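# Lower the oven's glass door fully, oven upright

## Task

Swing the oven's glass door fully open until it lies all the way down, keep the oven upright on its feet, and finish with neither arm touching the oven.

## Robot and tools

Robot: two arms, left_arm and right_arm, each ending in a two-finger gripper with a wrist camera. The wrist-camera cable counts as part of the hand, so if it touches something, the arm is touching it. Bases in the scene frame: left_arm at (+0.032, +0.333, +0.015) m, quat_wxyz (+1.000, 0, 0, -0.011); right_arm at (-0.005, -0.240, +0.044) m, quat_wxyz (+1.000, 0, 0, -0.002). A two-camera stand is fixed behind the arms. Loose objects may get an occasional brief shove.

Frames: the scene frame has its origin at table-top height, halfway between the nominal bases, +z up, +x out over the table, and left_arm on the +y side (arm names do not match image sides). Reported hand poses, velocities and targets use the scene frame. Offsets use the axes of each arm's own Hand target. On a gripper, the fingers point along +z and separate along y. end_effector_position is the point between the pads, just under 1 cm behind the tips. Reported positions and orientations may be off by a few cm, more at long reach.

Row layout, used by both motion tools: 14 numbers, each in [-1, 1]. First left_arm: dx, dy, dz, rx, ry, rz, opening; then right_arm in the same seven. Always send all 14, even for one arm. dx..rz are an offset from that arm's Hand target as it stood when the action or move began, not an absolute pose and not relative to the previous row. 1.0 equals 0.6 m of translation or 180 degrees; rx, ry, rz form one rotation vector. Repeating an offset in a later call moves the hand further. Opening is absolute: +1 fully open (pad gap about 87 mm), +0.5 about 69, 0 about 43, -0.5 about 18, -1 closed. A 0 opening is a real command, so resend the current opening to keep a gripper as it is.

execute_actions(actions, cameras): actions is a list of actions; each action is up to 15 rows, one per 1/30 s control step, and a short action repeats its final row to fill 15 steps. An empty list returns state plus images. cameras: list of names, ["all"], [] for none, or null/omitted (all only when actions is empty). An unknown name makes the call invalid. Results may also list end_effector_position at some steps.

move(target, speed, blend, opening_speed, blocking, cameras): target is one 14-number row or up to 15 rows; every row is an offset from the same starting Hand targets. Grippers follow straight paths (shorter rotation way), ending together, taking at least 0.5 s and cut off at 10 s. speed: m/s, 0.002 to 2.9, default 0.25 (rotation capped at twice that in rad/s), one value or one per target. blend: metres of corner rounding per target; 0 means stop at each. opening_speed: rate of opening change per second on the -1..+1 scale, at least 0.2. blocking=false returns after about 0.5 s while the move continues. Paths do not avoid obstacles or the other arm; faster moves lag, stray and hit harder, and targets set deep past a contact press harder. Avoid paths passing close to an arm's own base, which can flip its shoulder; go around. The result adds a move: line, e.g. done, off_target, moving, held, fault, plus limits (paced = pose clipped, held = steps withheld). done means at rest within 10 mm and 2 degrees; neither done nor off_target says anything about contact.

wait(seconds 0 to 10, cameras): lets time pass holding commands; returns early if a running move ends. stop(cameras): brakes a running move, needing some distance. zoom_image(camera, region [x0, y0, x1, y1] in pixels, at most 504x504) enlarges the newest image of cam_head_left, cam_head_right, cam_left_wrist or cam_right_wrist. finished_scene(scene): ends the current scene, given its number; irreversible; call nothing else after it in that reply.

Result lines: Hand target is the last commanded pose after clipping; the next offsets count from it. The gripper often rests short of it; waiting won't close that, so resend the gap as an offset. To free a stuck push, command the target back behind the gripper; sending 0 for all six pose numbers re-requests the Hand target. Tool commands shows each gripper's current command. grip_measured uses the opening scale (may be off by about 0.043); in Joint positions the gripper reads 0 closed to 1 open. To grip, command about 0.04 below the reading at first contact. Joint velocities "within noise" means still. Joint torques include the arm's weight, are positive toward larger joint angles, and joints 1-3 wrap at ±28 N m.

Control: each step clips commanded orientation to within 40 degrees of the measured one, then uses damped inverse kinematics, position first. Friction and weight leave hands low, short or tilted, especially at long reach; small moves may go sideways or not at all, so check pose after every move and correct tilt. Joint ranges (rad): waist -2.618 to 3.054, shoulder 0.000 to 3.142, elbow 0.000 to 3.142 (straight at 2.901), wrist pitch -1.571 to 1.571, wrist yaw -1.571 to 1.571, wrist roll -2.094 to 2.094.

Avoid: dropping or knocking anything off the table, tipping the oven, slamming the door, hard hits on fixed or heavy things, arm-to-arm contact (including one gripper closing on the other's fingers), strain on camera cables, and pushing endlessly against something. Holding loads, stretched arms or unreachable targets heat motors: MOTOR HOT at 75 °C, an OVER-TEMPERATURE FAULT folding the arm at 90 °C, collapse at 100 °C. The scene keeps running while you reply.

Cameras: cam_head_left and cam_head_right (504x504, fixed, on one bar), cam_left_wrist and cam_right_wrist (896x504). Calibrations are given in OpenCV form with T_world_to_cam; fixed cameras may have shifted up to about 2.3 degrees and 9 mm, and wrist images can lag during motion.

Each tool is called after "Call:" in YAML: its name, and indented under it one key for each argument.

## Session

Call:
execute_actions:
  actions: []

Scene clock: 0.00 s.
left_arm: end_effector_position=(+0.4046, +0.3433, +0.0590) grip_measured=+1.000 end_effector_quat_wxyz=(+0.570, -0.053, +0.819, +0.032) | right_arm: end_effector_position=(+0.3678, -0.2603, +0.0774) grip_measured=+0.974 end_effector_quat_wxyz=(+0.561, +0.035, +0.827, -0.019)
Joint positions: left_arm=[-0.013 1.538 0.332 0.846 -0.145 -0.062 1] | right_arm=[-0.041 1.576 0.332 0.865 0.028 0.02 0.987]
Joint velocities: within noise
Joint torques (N m): no reading
Motor temperatures (°C): left_arm=[24 32 33 28 25 27 25] | right_arm=[25 27 30 31 25 26 26]
Heat: left arm: 33 °C; right arm: 31 °C.
Hand target: left_arm +0.4097, +0.3432, +0.0680; +0.582, -0.054, +0.811, +0.031 | right_arm +0.3742, -0.2606, +0.0882; +0.576, +0.034, +0.816, -0.019
Tool commands: left_gripper/opening=+1.0 right_gripper/opening=+1.0

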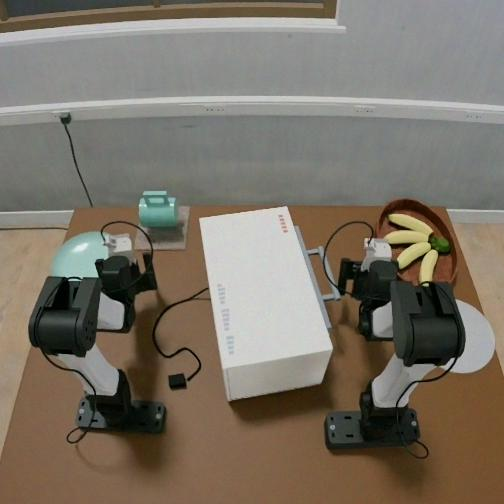

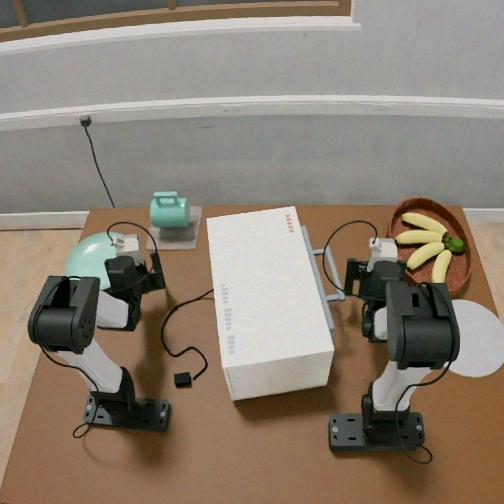

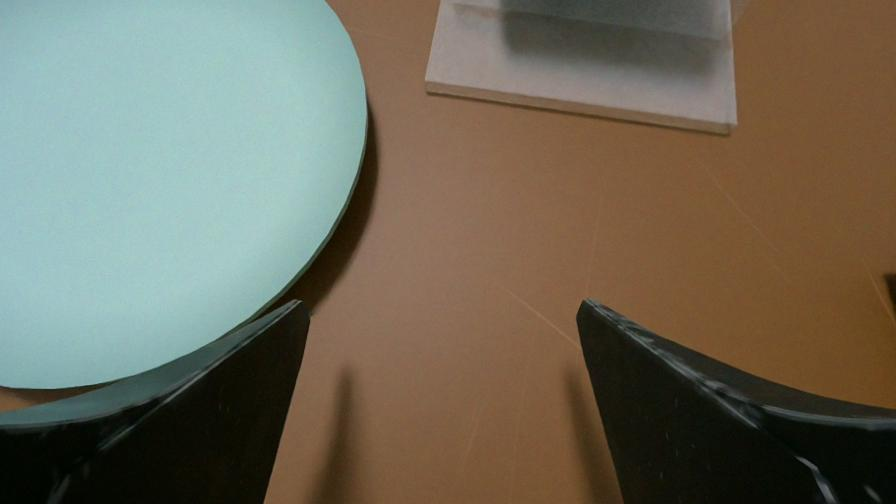

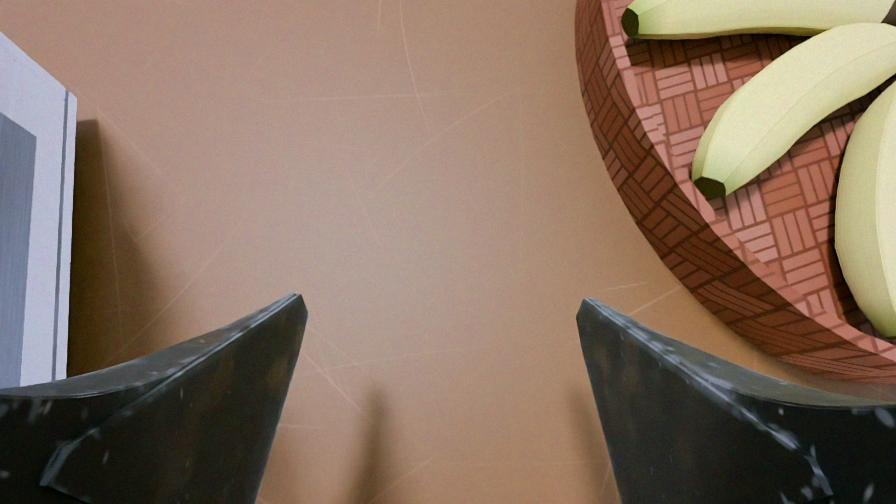

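Call:
zoom_image:
  camera: "cam_head_right"
  region: [190, 190, 390, 410]

Call:
zoom_image:
  camera: "cam_head_left"
  region: [190, 190, 390, 410]

Scaled by 2.291.

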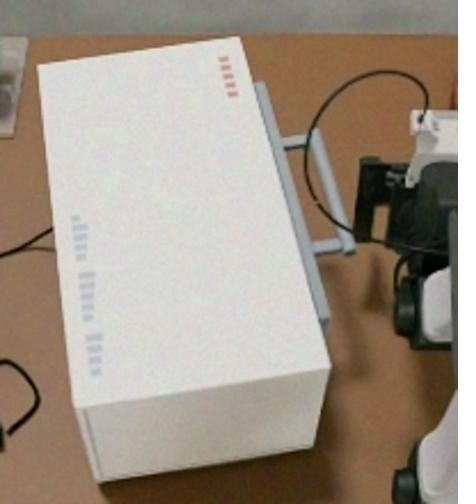

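Scaled by 2.291.

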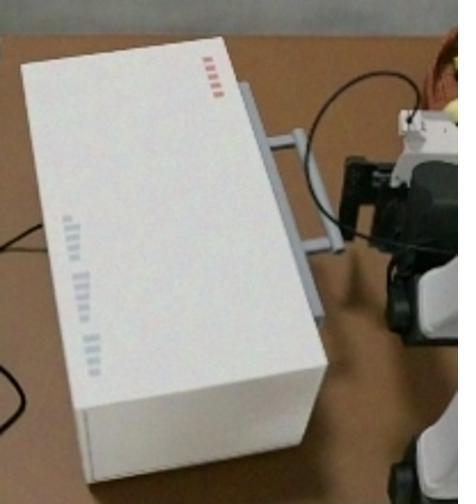

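Call:
move:
  target: [0,0,0,0,0,0,1,-0.294,-0.008,-0.218,-0.053,0.2795,-0.0564,0]
  cameras: ["all"]

Scene clock: 26.77 s.
left_arm: end_effector_position=(+0.4046, +0.3433, +0.0590) grip_measured=+1.000 end_effector_quat_wxyz=(+0.570, -0.053, +0.819, +0.032) | right_arm: end_effector_position=(+0.3049, -0.2627, +0.2924) grip_measured=+0.000 end_effector_quat_wxyz=(+0.163, -0.073, +0.984, +0.012)
Joint positions: left_arm=[-0.013 1.538 0.332 0.846 -0.145 -0.062 1] | right_arm=[-0.083 1.685 1.953 -1.519 -0.074 -0.224 0.5]
Joint torques (N m): left_arm=[-0.44 -5.71 4.89 2.37 -0.12 0.01] | right_arm=[-0.27 -5.18 8.25 1.03 -0.05 -0.02]
Motor temperatures (°C): left_arm=[24 35 35 32 25 27 25] | right_arm=[25 30 32 37 25 26 25]
Heat: left arm: 35 °C; right arm: 37 °C.
Hand target: left_arm +0.4097, +0.3432, +0.0680; +0.582, -0.054, +0.811, +0.031 | right_arm +0.3098, -0.2623, +0.2983; +0.172, -0.078, +0.982, +0.014
Off the commanded pose: left_arm 0.010 m, 2 deg | right_arm 0.008 m, 1 deg.
move: done
camera_calibration:
cam_right_wrist: T_world_to_cam=[[0.151372, -0.988128, 0.0262466, -0.317972], [-0.857149, -0.11799, 0.501371, 0.104415], [-0.492322, -0.098391, -0.864834, 0.520743], [0, 0, 0, 1]] pos_world=[0.394005, -0.250641, 0.406351]

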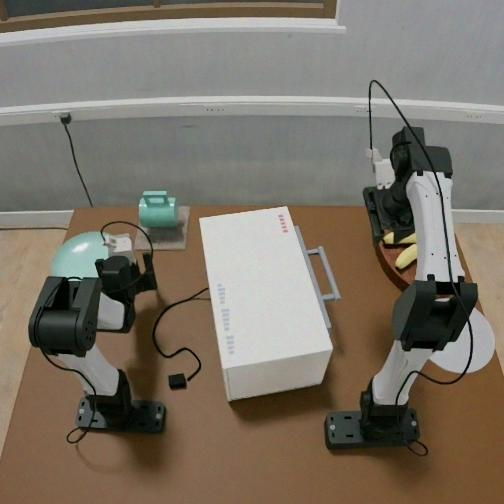

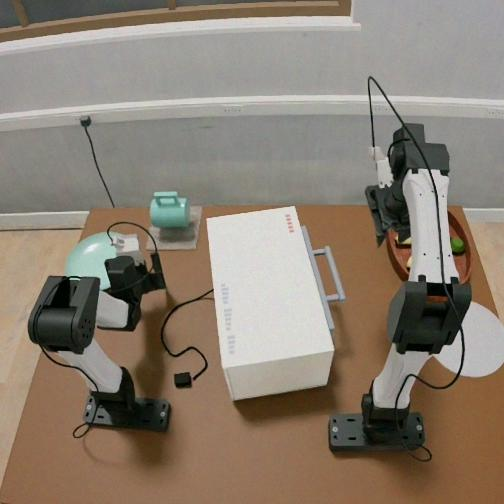

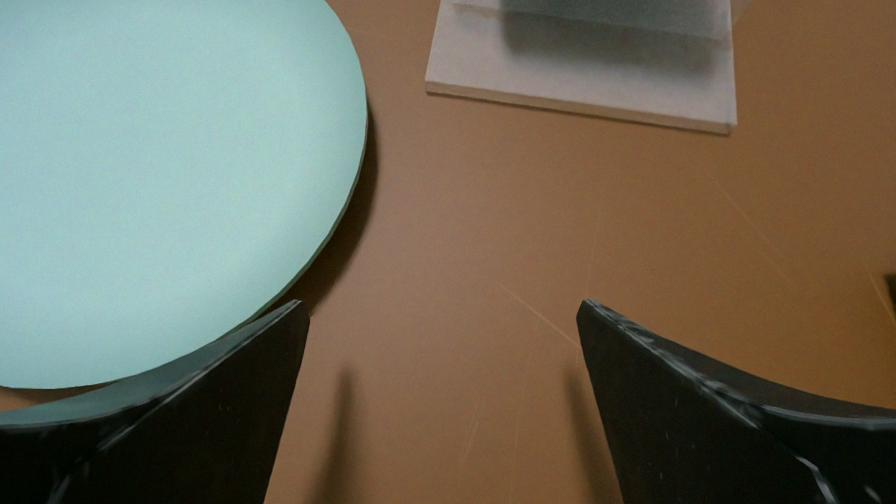

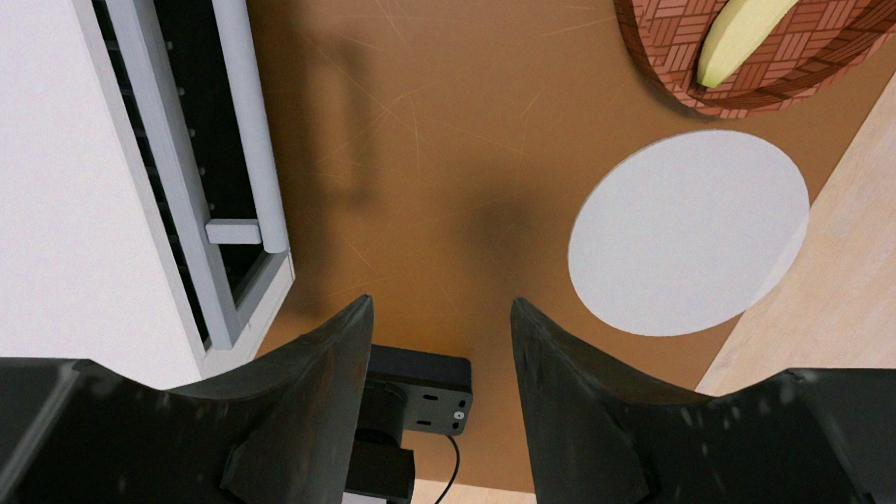

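Call:
move:
  target: [0,0,0,0,0,0,1,0.0095,0.140,0.1155,0,0,0,-0.35]
  cameras: ["all"]

Scene clock: 40.70 s.
left_arm: end_effector_position=(+0.4046, +0.3433, +0.0590) grip_measured=+1.000 end_effector_quat_wxyz=(+0.570, -0.053, +0.819, +0.032) | right_arm: end_effector_position=(+0.3126, -0.1762, +0.2211) grip_measured=-0.350 end_effector_quat_wxyz=(+0.144, -0.081, +0.986, +0.016)
Joint positions: left_arm=[-0.013 1.538 0.332 0.846 -0.145 -0.062 1] | right_arm=[0.196 1.667 1.635 -1.248 -0.001 0.028 0.325]
Joint torques (N m): left_arm=[-0.32 -5.83 4.9 2.39 -0.1 0.03] | right_arm=[0.32 -9.65 4.94 1.25 0.21 0.09]
Heat: left arm: 36 °C; right arm: 35 °C.
Hand target: left_arm +0.4097, +0.3432, +0.0680; +0.582, -0.054, +0.811, +0.031 | right_arm +0.3146, -0.1764, +0.2313; +0.173, -0.078, +0.982, +0.014
Off the commanded pose: left_arm 0.010 m, 2 deg | right_arm 0.010 m, 3 deg.
move: off_target (right_arm)
camera_calibration:
cam_right_wrist: T_world_to_cam=[[0.16926, -0.985448, 0.0156207, -0.234506], [-0.83444, -0.134853, 0.534346, 0.139721], [-0.524463, -0.103478, -0.845122, 0.476261], [0, 0, 0, 1]] pos_world=[0.406063, -0.162969, 0.331502]

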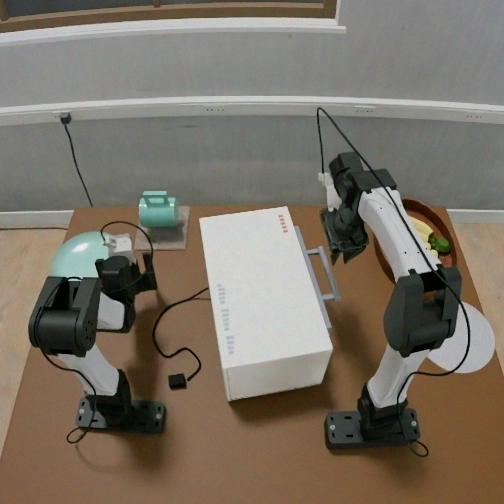

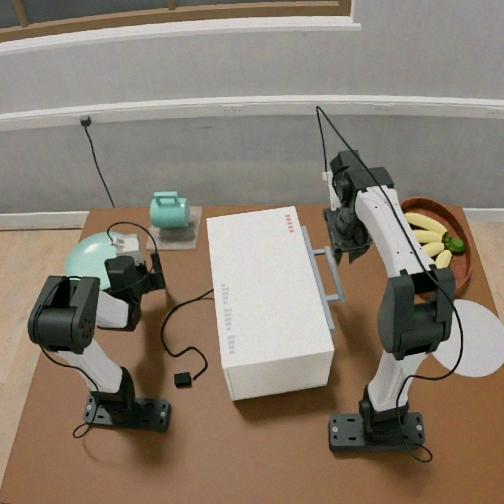

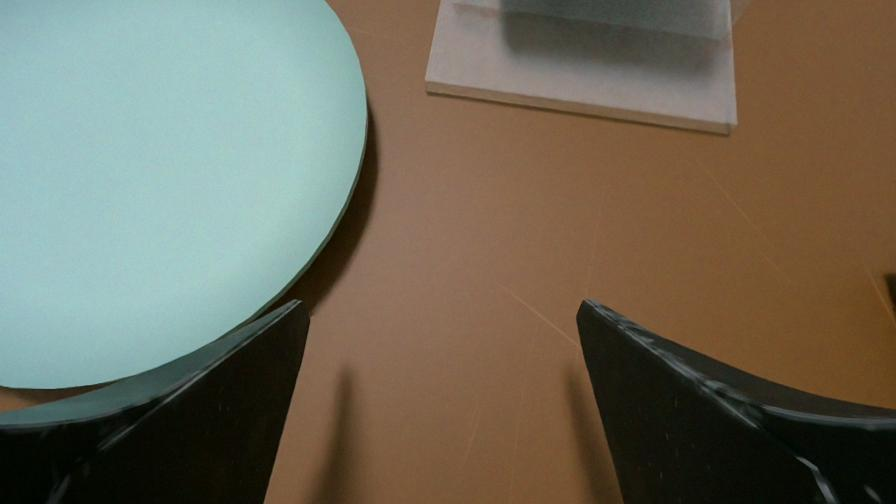

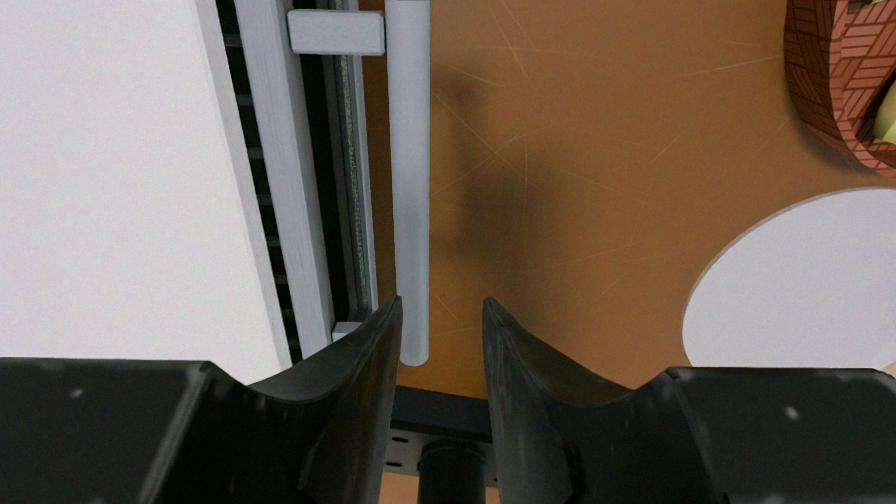

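Call:
move:
  target:
    - [0,0,0,0,0,0,1,0,0.0208,0,0,0,0,-0.35]
    - [0,0,0,0,0,0,1,0.0377,0.0208,0.1035,0,0,0,-0.35]
  cameras: ["all"]
  speed: [0.1,0.08]
  blend: 0.003

Scene clock: 55.13 s.
left_arm: end_effector_position=(+0.4046, +0.3433, +0.0590) grip_measured=+1.000 end_effector_quat_wxyz=(+0.570, -0.053, +0.819, +0.032) | right_arm: end_effector_position=(+0.3088, -0.1641, +0.1544) grip_measured=-0.350 end_effector_quat_wxyz=(+0.143, -0.082, +0.986, +0.015)
Joint positions: left_arm=[-0.013 1.538 0.332 0.846 -0.145 -0.062 1] | right_arm=[0.238 1.646 1.347 -0.984 0.013 0.067 0.325]
Joint torques (N m): left_arm=[-0.47 -5.76 4.94 2.4 -0.11 0.02] | right_arm=[0.24 -9.91 5.05 1.26 0.25 0.14]
Motor temperatures (°C): left_arm=[24 36 36 33 24 26 25] | right_arm=[25 37 35 34 25 26 25]
Heat: left arm: 36 °C; right arm: 37 °C.
Hand target: left_arm +0.4097, +0.3432, +0.0680; +0.582, -0.054, +0.811, +0.031 | right_arm +0.3126, -0.1640, +0.1652; +0.173, -0.077, +0.982, +0.014
Off the commanded pose: left_arm 0.010 m, 2 deg | right_arm 0.011 m, 4 deg.
move: off_target (right_arm)
camera_calibration:
cam_right_wrist: T_world_to_cam=[[0.169557, -0.985354, 0.0181295, -0.221283], [-0.833177, -0.133497, 0.536651, 0.173205], [-0.52637, -0.106098, -0.84361, 0.418972], [0, 0, 0, 1]] pos_world=[0.402365, -0.150467, 0.26451]

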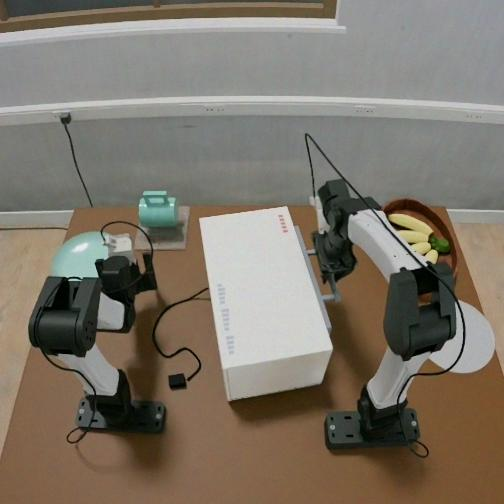

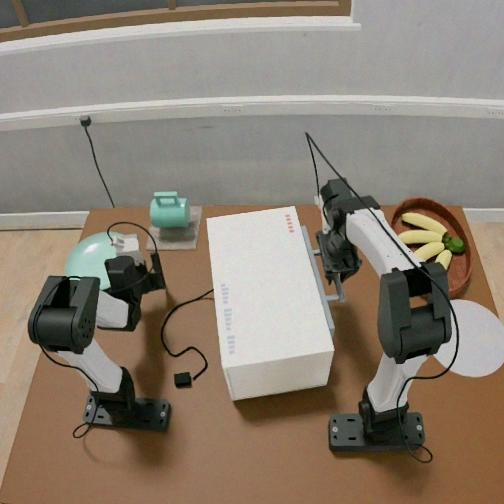

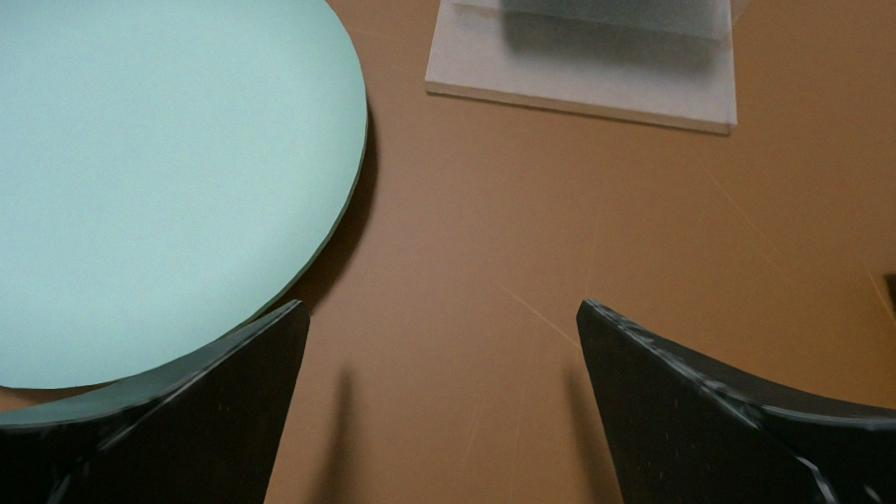

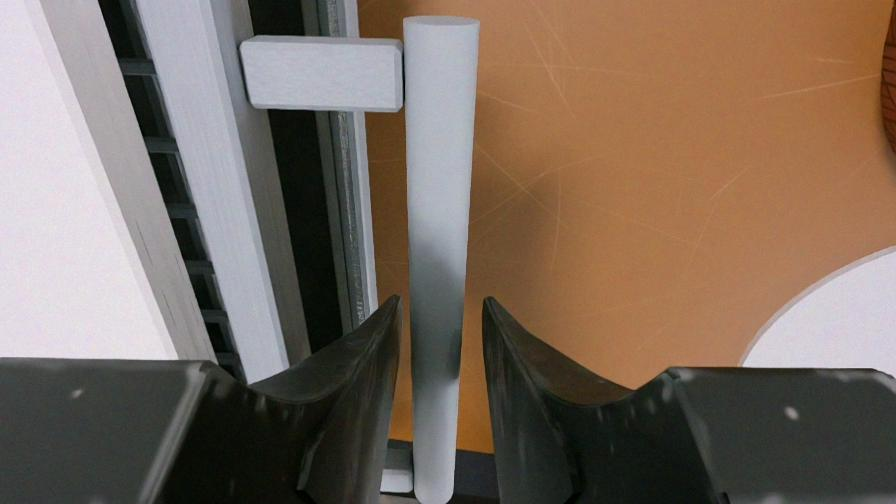

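Call:
move:
  target:
    - [0,0,0,0,0,0,1,0.0086,0,0.0235,0,0,0,-0.35]
    - [0,0,0,0,0,0,1,0.0177,-0.065,0.0486,0,0,0,-0.35]
    - [0,0,0,0,0,0,1,0.0308,-0.1075,0.0846,0,0,0,-0.35]
  cameras: ["all"]
  speed: 0.08
  blend: 0.005

Scene clock: 65.10 s.
left_arm: end_effector_position=(+0.4046, +0.3433, +0.0590) grip_measured=+1.000 end_effector_quat_wxyz=(+0.570, -0.053, +0.819, +0.032) | right_arm: end_effector_position=(+0.3159, -0.2222, +0.1103) grip_measured=-0.350 end_effector_quat_wxyz=(+0.157, -0.078, +0.984, +0.024)
Joint positions: left_arm=[-0.013 1.538 0.332 0.846 -0.145 -0.062 1] | right_arm=[0.039 1.642 1.162 -0.778 -0.062 -0.113 0.325]
Joint torques (N m): left_arm=[-0.42 -5.83 4.92 2.39 -0.1 0.03] | right_arm=[-0.79 -6.87 5.34 1.36 0.23 0]
Heat: left arm: 36 °C; right arm: 38 °C.
Hand target: left_arm +0.4097, +0.3432, +0.0680; +0.582, -0.054, +0.811, +0.031 | right_arm +0.3226, -0.2276, +0.1111; +0.172, -0.078, +0.982, +0.014
Off the commanded pose: left_arm 0.010 m, 2 deg | right_arm 0.009 m, 2 deg.
move: done
camera_calibration:
cam_right_wrist: T_world_to_cam=[[0.16464, -0.986353, 0.00133244, -0.275739], [-0.847882, -0.140836, 0.511138, 0.200956], [-0.503974, -0.0852834, -0.859498, 0.378694], [0, 0, 0, 1]] pos_world=[0.406637, -0.211377, 0.223137]

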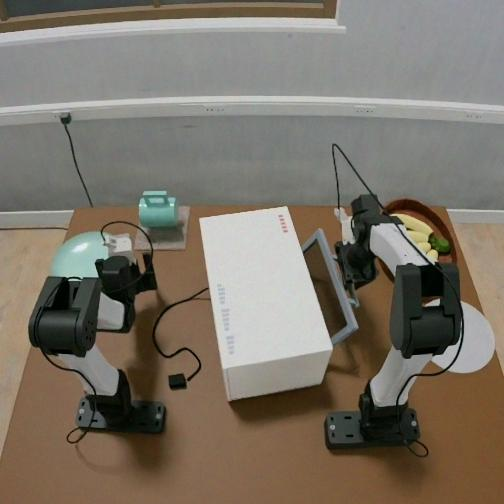

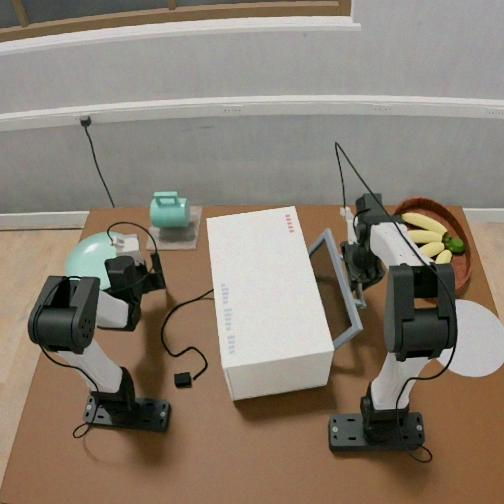

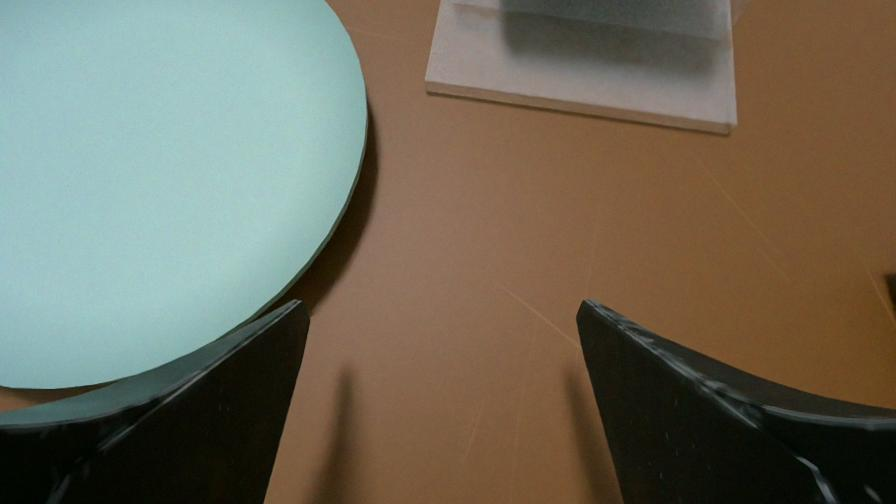

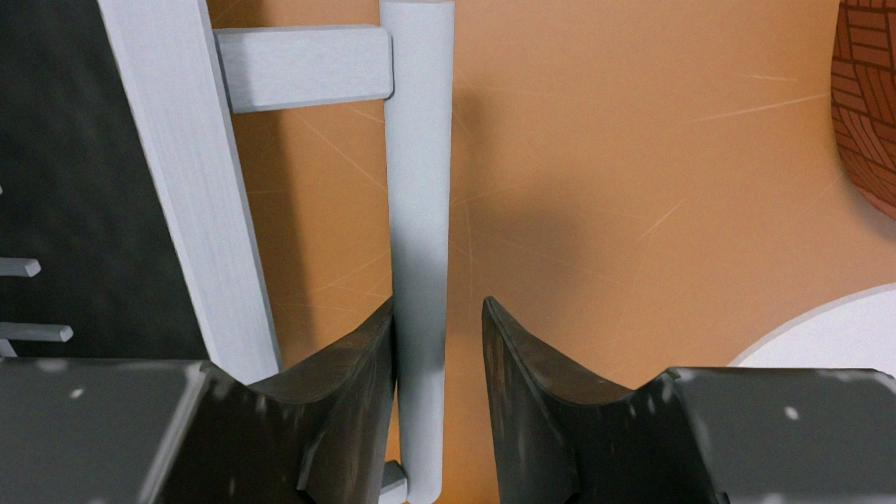

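Call:
move:
  target:
    - [0,0,0,0,0,0,1,0.0108,-0.0233,0.0298,0,0,0,-0.35]
    - [0,0,0,0,0,0,1,0.0228,-0.04,0.0627,0,0,0,-0.35]
  cameras: ["cam_right_wrist","cam_head_right"]
  speed: 0.08
  blend: 0.005

Call:
move:
  target: [0,0,0,0,0,0,1,0,0.018,0,0,0,0,-0.35]
  cameras: ["cam_right_wrist"]
  speed: 0.04

Scene clock: 70.20 s.
left_arm: end_effector_position=(+0.4046, +0.3433, +0.0590) grip_measured=+1.000 end_effector_quat_wxyz=(+0.570, -0.053, +0.819, +0.032) | right_arm: end_effector_position=(+0.3183, -0.2291, +0.0946) grip_measured=-0.350 end_effector_quat_wxyz=(+0.172, -0.081, +0.979, +0.073)
Joint positions: left_arm=[-0.013 1.538 0.332 0.846 -0.145 -0.062 1] | right_arm=[-0.043 1.651 1.097 -0.688 -0.187 -0.18 0.325]
Joint torques (N m): left_arm=[-0.43 -5.81 4.85 2.42 -0.09 0.04] | right_arm=[-0.43 -3.19 3.06 1.84 1.18 -0.07]
Heat: left arm: 36 °C; right arm: 37 °C.
Hand target: left_arm +0.4097, +0.3432, +0.0680; +0.582, -0.054, +0.811, +0.031 | right_arm +0.3264, -0.2513, +0.0711; +0.173, -0.077, +0.982, +0.014
Off the commanded pose: left_arm 0.010 m, 2 deg | right_arm 0.033 m, 7 deg.
move: off_target (right_arm)
camera_calibration:
cam_right_wrist: T_world_to_cam=[[0.187023, -0.978181, -0.0904714, -0.279606], [-0.856371, -0.207467, 0.472849, 0.201002], [-0.481301, -0.0109566, -0.876487, 0.377167], [0, 0, 0, 1]] pos_world=[0.405956, -0.227671, 0.210242]
Images, in order (width x height): cam_head_right 504x504, cam_right_wrist 896x504.

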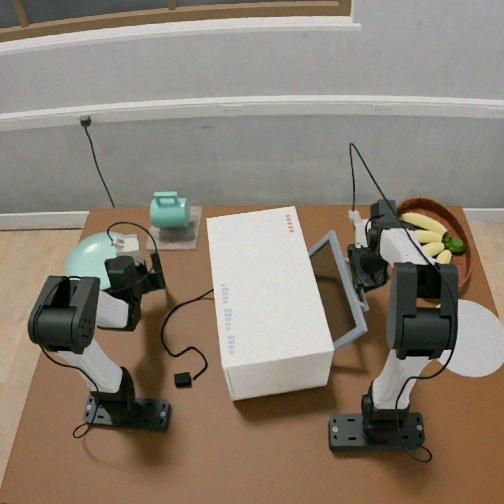

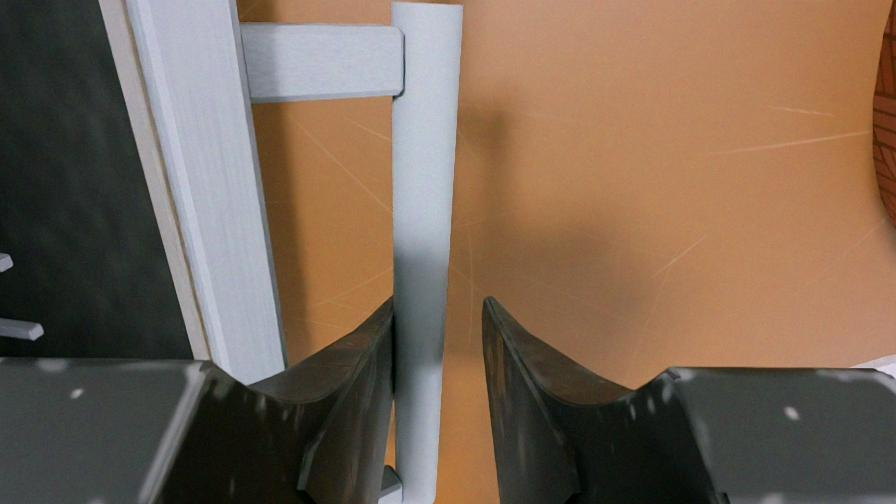

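Scene clock: 70.90 s.
left_arm: end_effector_position=(+0.4046, +0.3433, +0.0590) grip_measured=+1.000 end_effector_quat_wxyz=(+0.570, -0.053, +0.819, +0.032) | right_arm: end_effector_position=(+0.3182, -0.2284, +0.0945) grip_measured=-0.350 end_effector_quat_wxyz=(+0.172, -0.082, +0.979, +0.072)
Joint positions: left_arm=[-0.013 1.538 0.332 0.846 -0.145 -0.062 1] | right_arm=[-0.038 1.651 1.097 -0.688 -0.183 -0.179 0.325]
Joint torques (N m): left_arm=[-0.46 -5.82 4.83 2.39 -0.1 0.05] | right_arm=[2.32 -3.63 2.29 1.89 1.21 0.18]
Heat: left arm: 36 °C; right arm: 37 °C.
Hand target: left_arm +0.4097, +0.3432, +0.0680; +0.582, -0.054, +0.811, +0.031 | right_arm +0.3247, -0.2406, +0.0711; +0.173, -0.077, +0.982, +0.014
Off the commanded pose: left_arm 0.010 m, 2 deg | right_arm 0.027 m, 7 deg.
move: off_target (right_arm)
camera_calibration:
cam_right_wrist: T_world_to_cam=[[0.188374, -0.978221, -0.0871703, -0.279692], [-0.855884, -0.207046, 0.473914, 0.200971], [-0.481641, -0.0146652, -0.876246, 0.376347], [0, 0, 0, 1]] pos_world=[0.405959, -0.226472, 0.210149]
Images, in order (width x height): cam_right_wrist 896x504.

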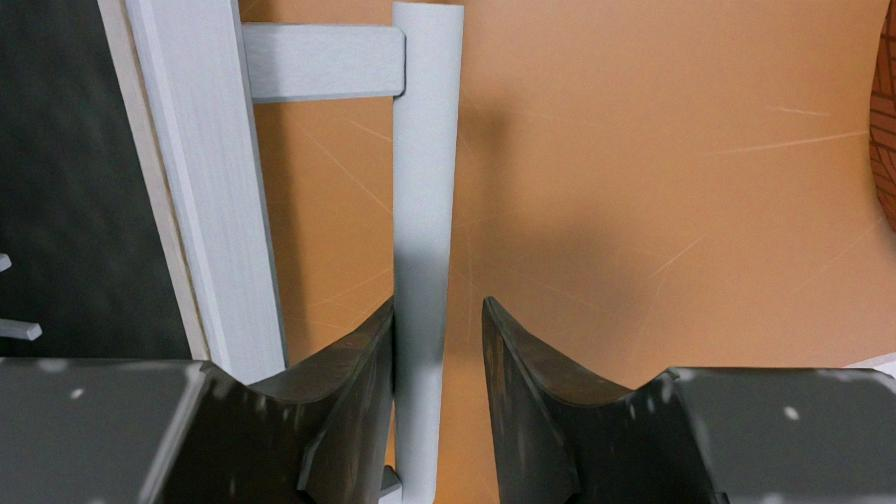

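Call:
move:
  target: [0,0,0,0,0,0,1,-0.0275,0.033,-0.086,0,0,0,-0.35]
  cameras: ["cam_right_wrist","cam_head_right"]
  speed: 0.06

Scene clock: 76.70 s.
left_arm: end_effector_position=(+0.4046, +0.3433, +0.0590) grip_measured=+1.000 end_effector_quat_wxyz=(+0.570, -0.053, +0.819, +0.032) | right_arm: end_effector_position=(+0.3159, -0.2221, +0.1093) grip_measured=-0.350 end_effector_quat_wxyz=(+0.159, -0.085, +0.983, +0.022)
Joint positions: left_arm=[-0.013 1.538 0.332 0.846 -0.145 -0.062 1] | right_arm=[0.042 1.638 1.152 -0.767 -0.059 -0.125 0.325]
Joint torques (N m): left_arm=[-0.39 -5.76 4.9 2.38 -0.09 0.05] | right_arm=[0.77 -8.39 8.51 0.8 0.26 0.22]
Heat: left arm: 36 °C; right arm: 37 °C.
Hand target: left_arm +0.4097, +0.3432, +0.0680; +0.582, -0.054, +0.811, +0.031 | right_arm +0.3195, -0.2215, +0.1252; +0.173, -0.077, +0.982, +0.014
Off the commanded pose: left_arm 0.010 m, 2 deg | right_arm 0.016 m, 2 deg.
move: off_target (right_arm)
camera_calibration:
cam_right_wrist: T_world_to_cam=[[0.178084, -0.983977, 0.00869485, -0.280231], [-0.849107, -0.149197, 0.506713, 0.200474], [-0.497297, -0.0976204, -0.862071, 0.373269], [0, 0, 0, 1]] pos_world=[0.405754, -0.209392, 0.222638]
Images, in order (width x height): cam_head_right 504x504, cam_right_wrist 896x504.

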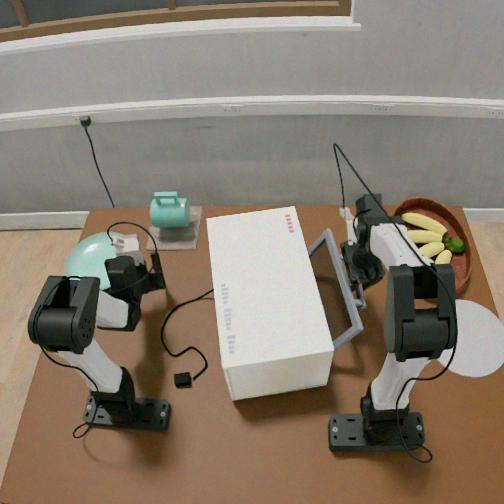

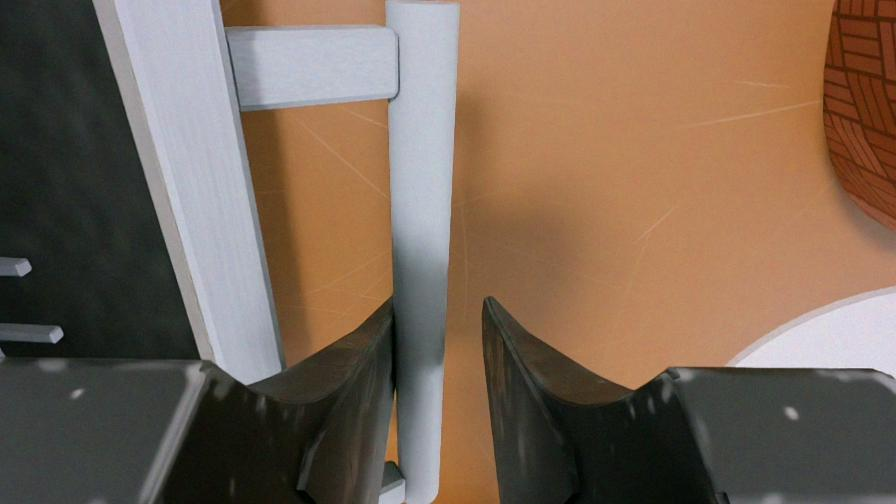

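Call:
move:
  target: [0,0,0,0,0,0,1,-0.0171,0.012,-0.047,0,0,0,-0.35]
  cameras: ["cam_right_wrist"]
  speed: 0.06

Scene clock: 80.87 s.
left_arm: end_effector_position=(+0.4046, +0.3433, +0.0590) grip_measured=+1.000 end_effector_quat_wxyz=(+0.570, -0.053, +0.819, +0.032) | right_arm: end_effector_position=(+0.3095, -0.2160, +0.1329) grip_measured=-0.350 end_effector_quat_wxyz=(+0.140, -0.080, +0.987, +0.017)
Joint positions: left_arm=[-0.013 1.538 0.332 0.846 -0.145 -0.062 1] | right_arm=[0.069 1.633 1.248 -0.906 -0.039 -0.09 0.325]
Joint torques (N m): left_arm=[-0.4 -5.76 4.93 2.4 -0.09 0.05] | right_arm=[0.49 -9.44 8.96 0.87 0.11 0.13]
Heat: left arm: 36 °C; right arm: 37 °C.
Hand target: left_arm +0.4097, +0.3432, +0.0680; +0.582, -0.054, +0.811, +0.031 | right_arm +0.3185, -0.2144, +0.1553; +0.173, -0.078, +0.982, +0.014
Off the commanded pose: left_arm 0.010 m, 2 deg | right_arm 0.024 m, 4 deg.
move: off_target (right_arm)
camera_calibration:
cam_right_wrist: T_world_to_cam=[[0.166475, -0.985966, 0.0125354, -0.270589], [-0.830236, -0.133299, 0.541239, 0.176964], [-0.531972, -0.10051, -0.840776, 0.398323], [0, 0, 0, 1]] pos_world=[0.403865, -0.203166, 0.242512]
Images, in order (width x height): cam_right_wrist 896x504.

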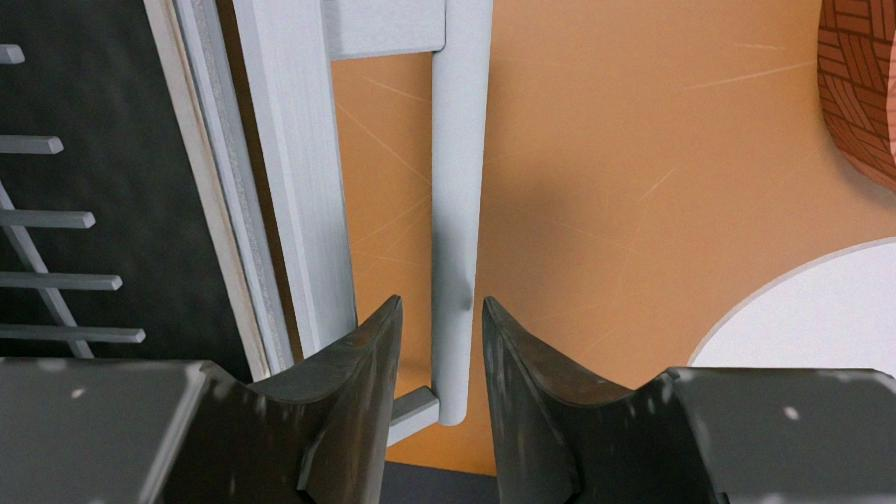

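Call:
move:
  target:
    - [0,0,0,0,0,0,1,-0.0456,0,-0.1253,0,0,0,-0.35]
    - [0,0,0,0,0,0,1,-0.0456,0.1017,-0.1253,0,0,0,-1]
  cameras: ["cam_right_wrist","cam_head_right"]
  speed: 0.15

Scene clock: 98.43 s.
left_arm: end_effector_position=(+0.4046, +0.3433, +0.0590) grip_measured=+1.000 end_effector_quat_wxyz=(+0.570, -0.053, +0.819, +0.032) | right_arm: end_effector_position=(+0.3031, -0.1547, +0.2228) grip_measured=-1.000 end_effector_quat_wxyz=(+0.153, -0.082, +0.985, +0.016)
Joint positions: left_arm=[-0.013 1.538 0.332 0.846 -0.145 -0.062 1] | right_arm=[0.273 1.633 1.603 -1.232 0.024 0.099 0]
Joint torques (N m): left_arm=[-0.36 -5.76 5 2.42 -0.11 0.04] | right_arm=[0.2 -6.76 8.92 1 0.26 0.14]
Motor temperatures (°C): left_arm=[24 36 36 35 24 26 25] | right_arm=[25 41 40 33 25 26 25]
Heat: left arm: 36 °C; right arm: 41 °C.
Hand target: left_arm +0.4097, +0.3432, +0.0680; +0.582, -0.054, +0.811, +0.031 | right_arm +0.3089, -0.1541, +0.2353; +0.172, -0.078, +0.982, +0.014
Off the commanded pose: left_arm 0.010 m, 2 deg | right_arm 0.014 m, 2 deg.
move: off_target (right_arm); target 2's new opening was sent with right_arm's hand 0.014 m and 2 deg from that target
camera_calibration:
cam_right_wrist: T_world_to_cam=[[0.170258, -0.985234, 0.0180703, -0.212592], [-0.8441, -0.136358, 0.518558, 0.140013], [-0.508437, -0.103542, -0.854851, 0.472172], [0, 0, 0, 1]] pos_world=[0.39445, -0.141472, 0.334874]
Images, in order (width x height): cam_head_right 504x504, cam_right_wrist 896x504.

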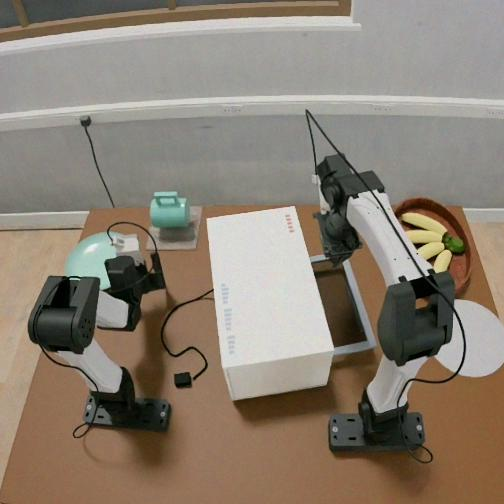

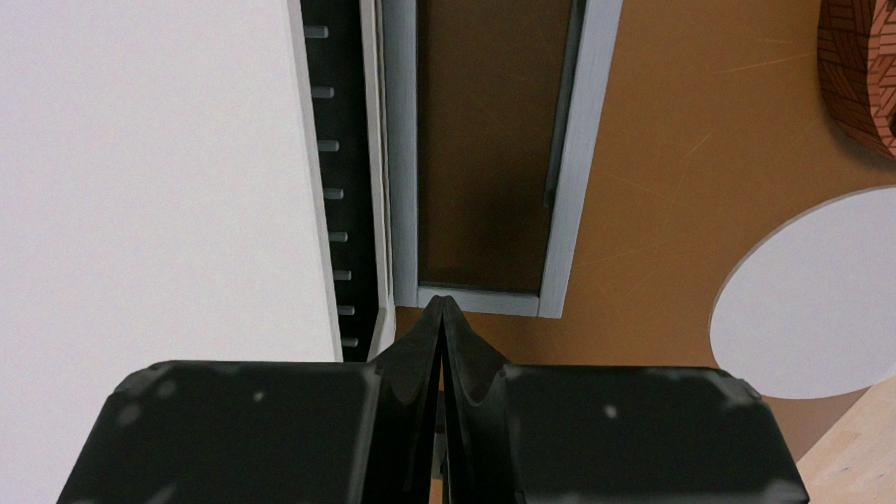

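Call:
finished_scene:
  scene: 1

The scene is finished: the task was done.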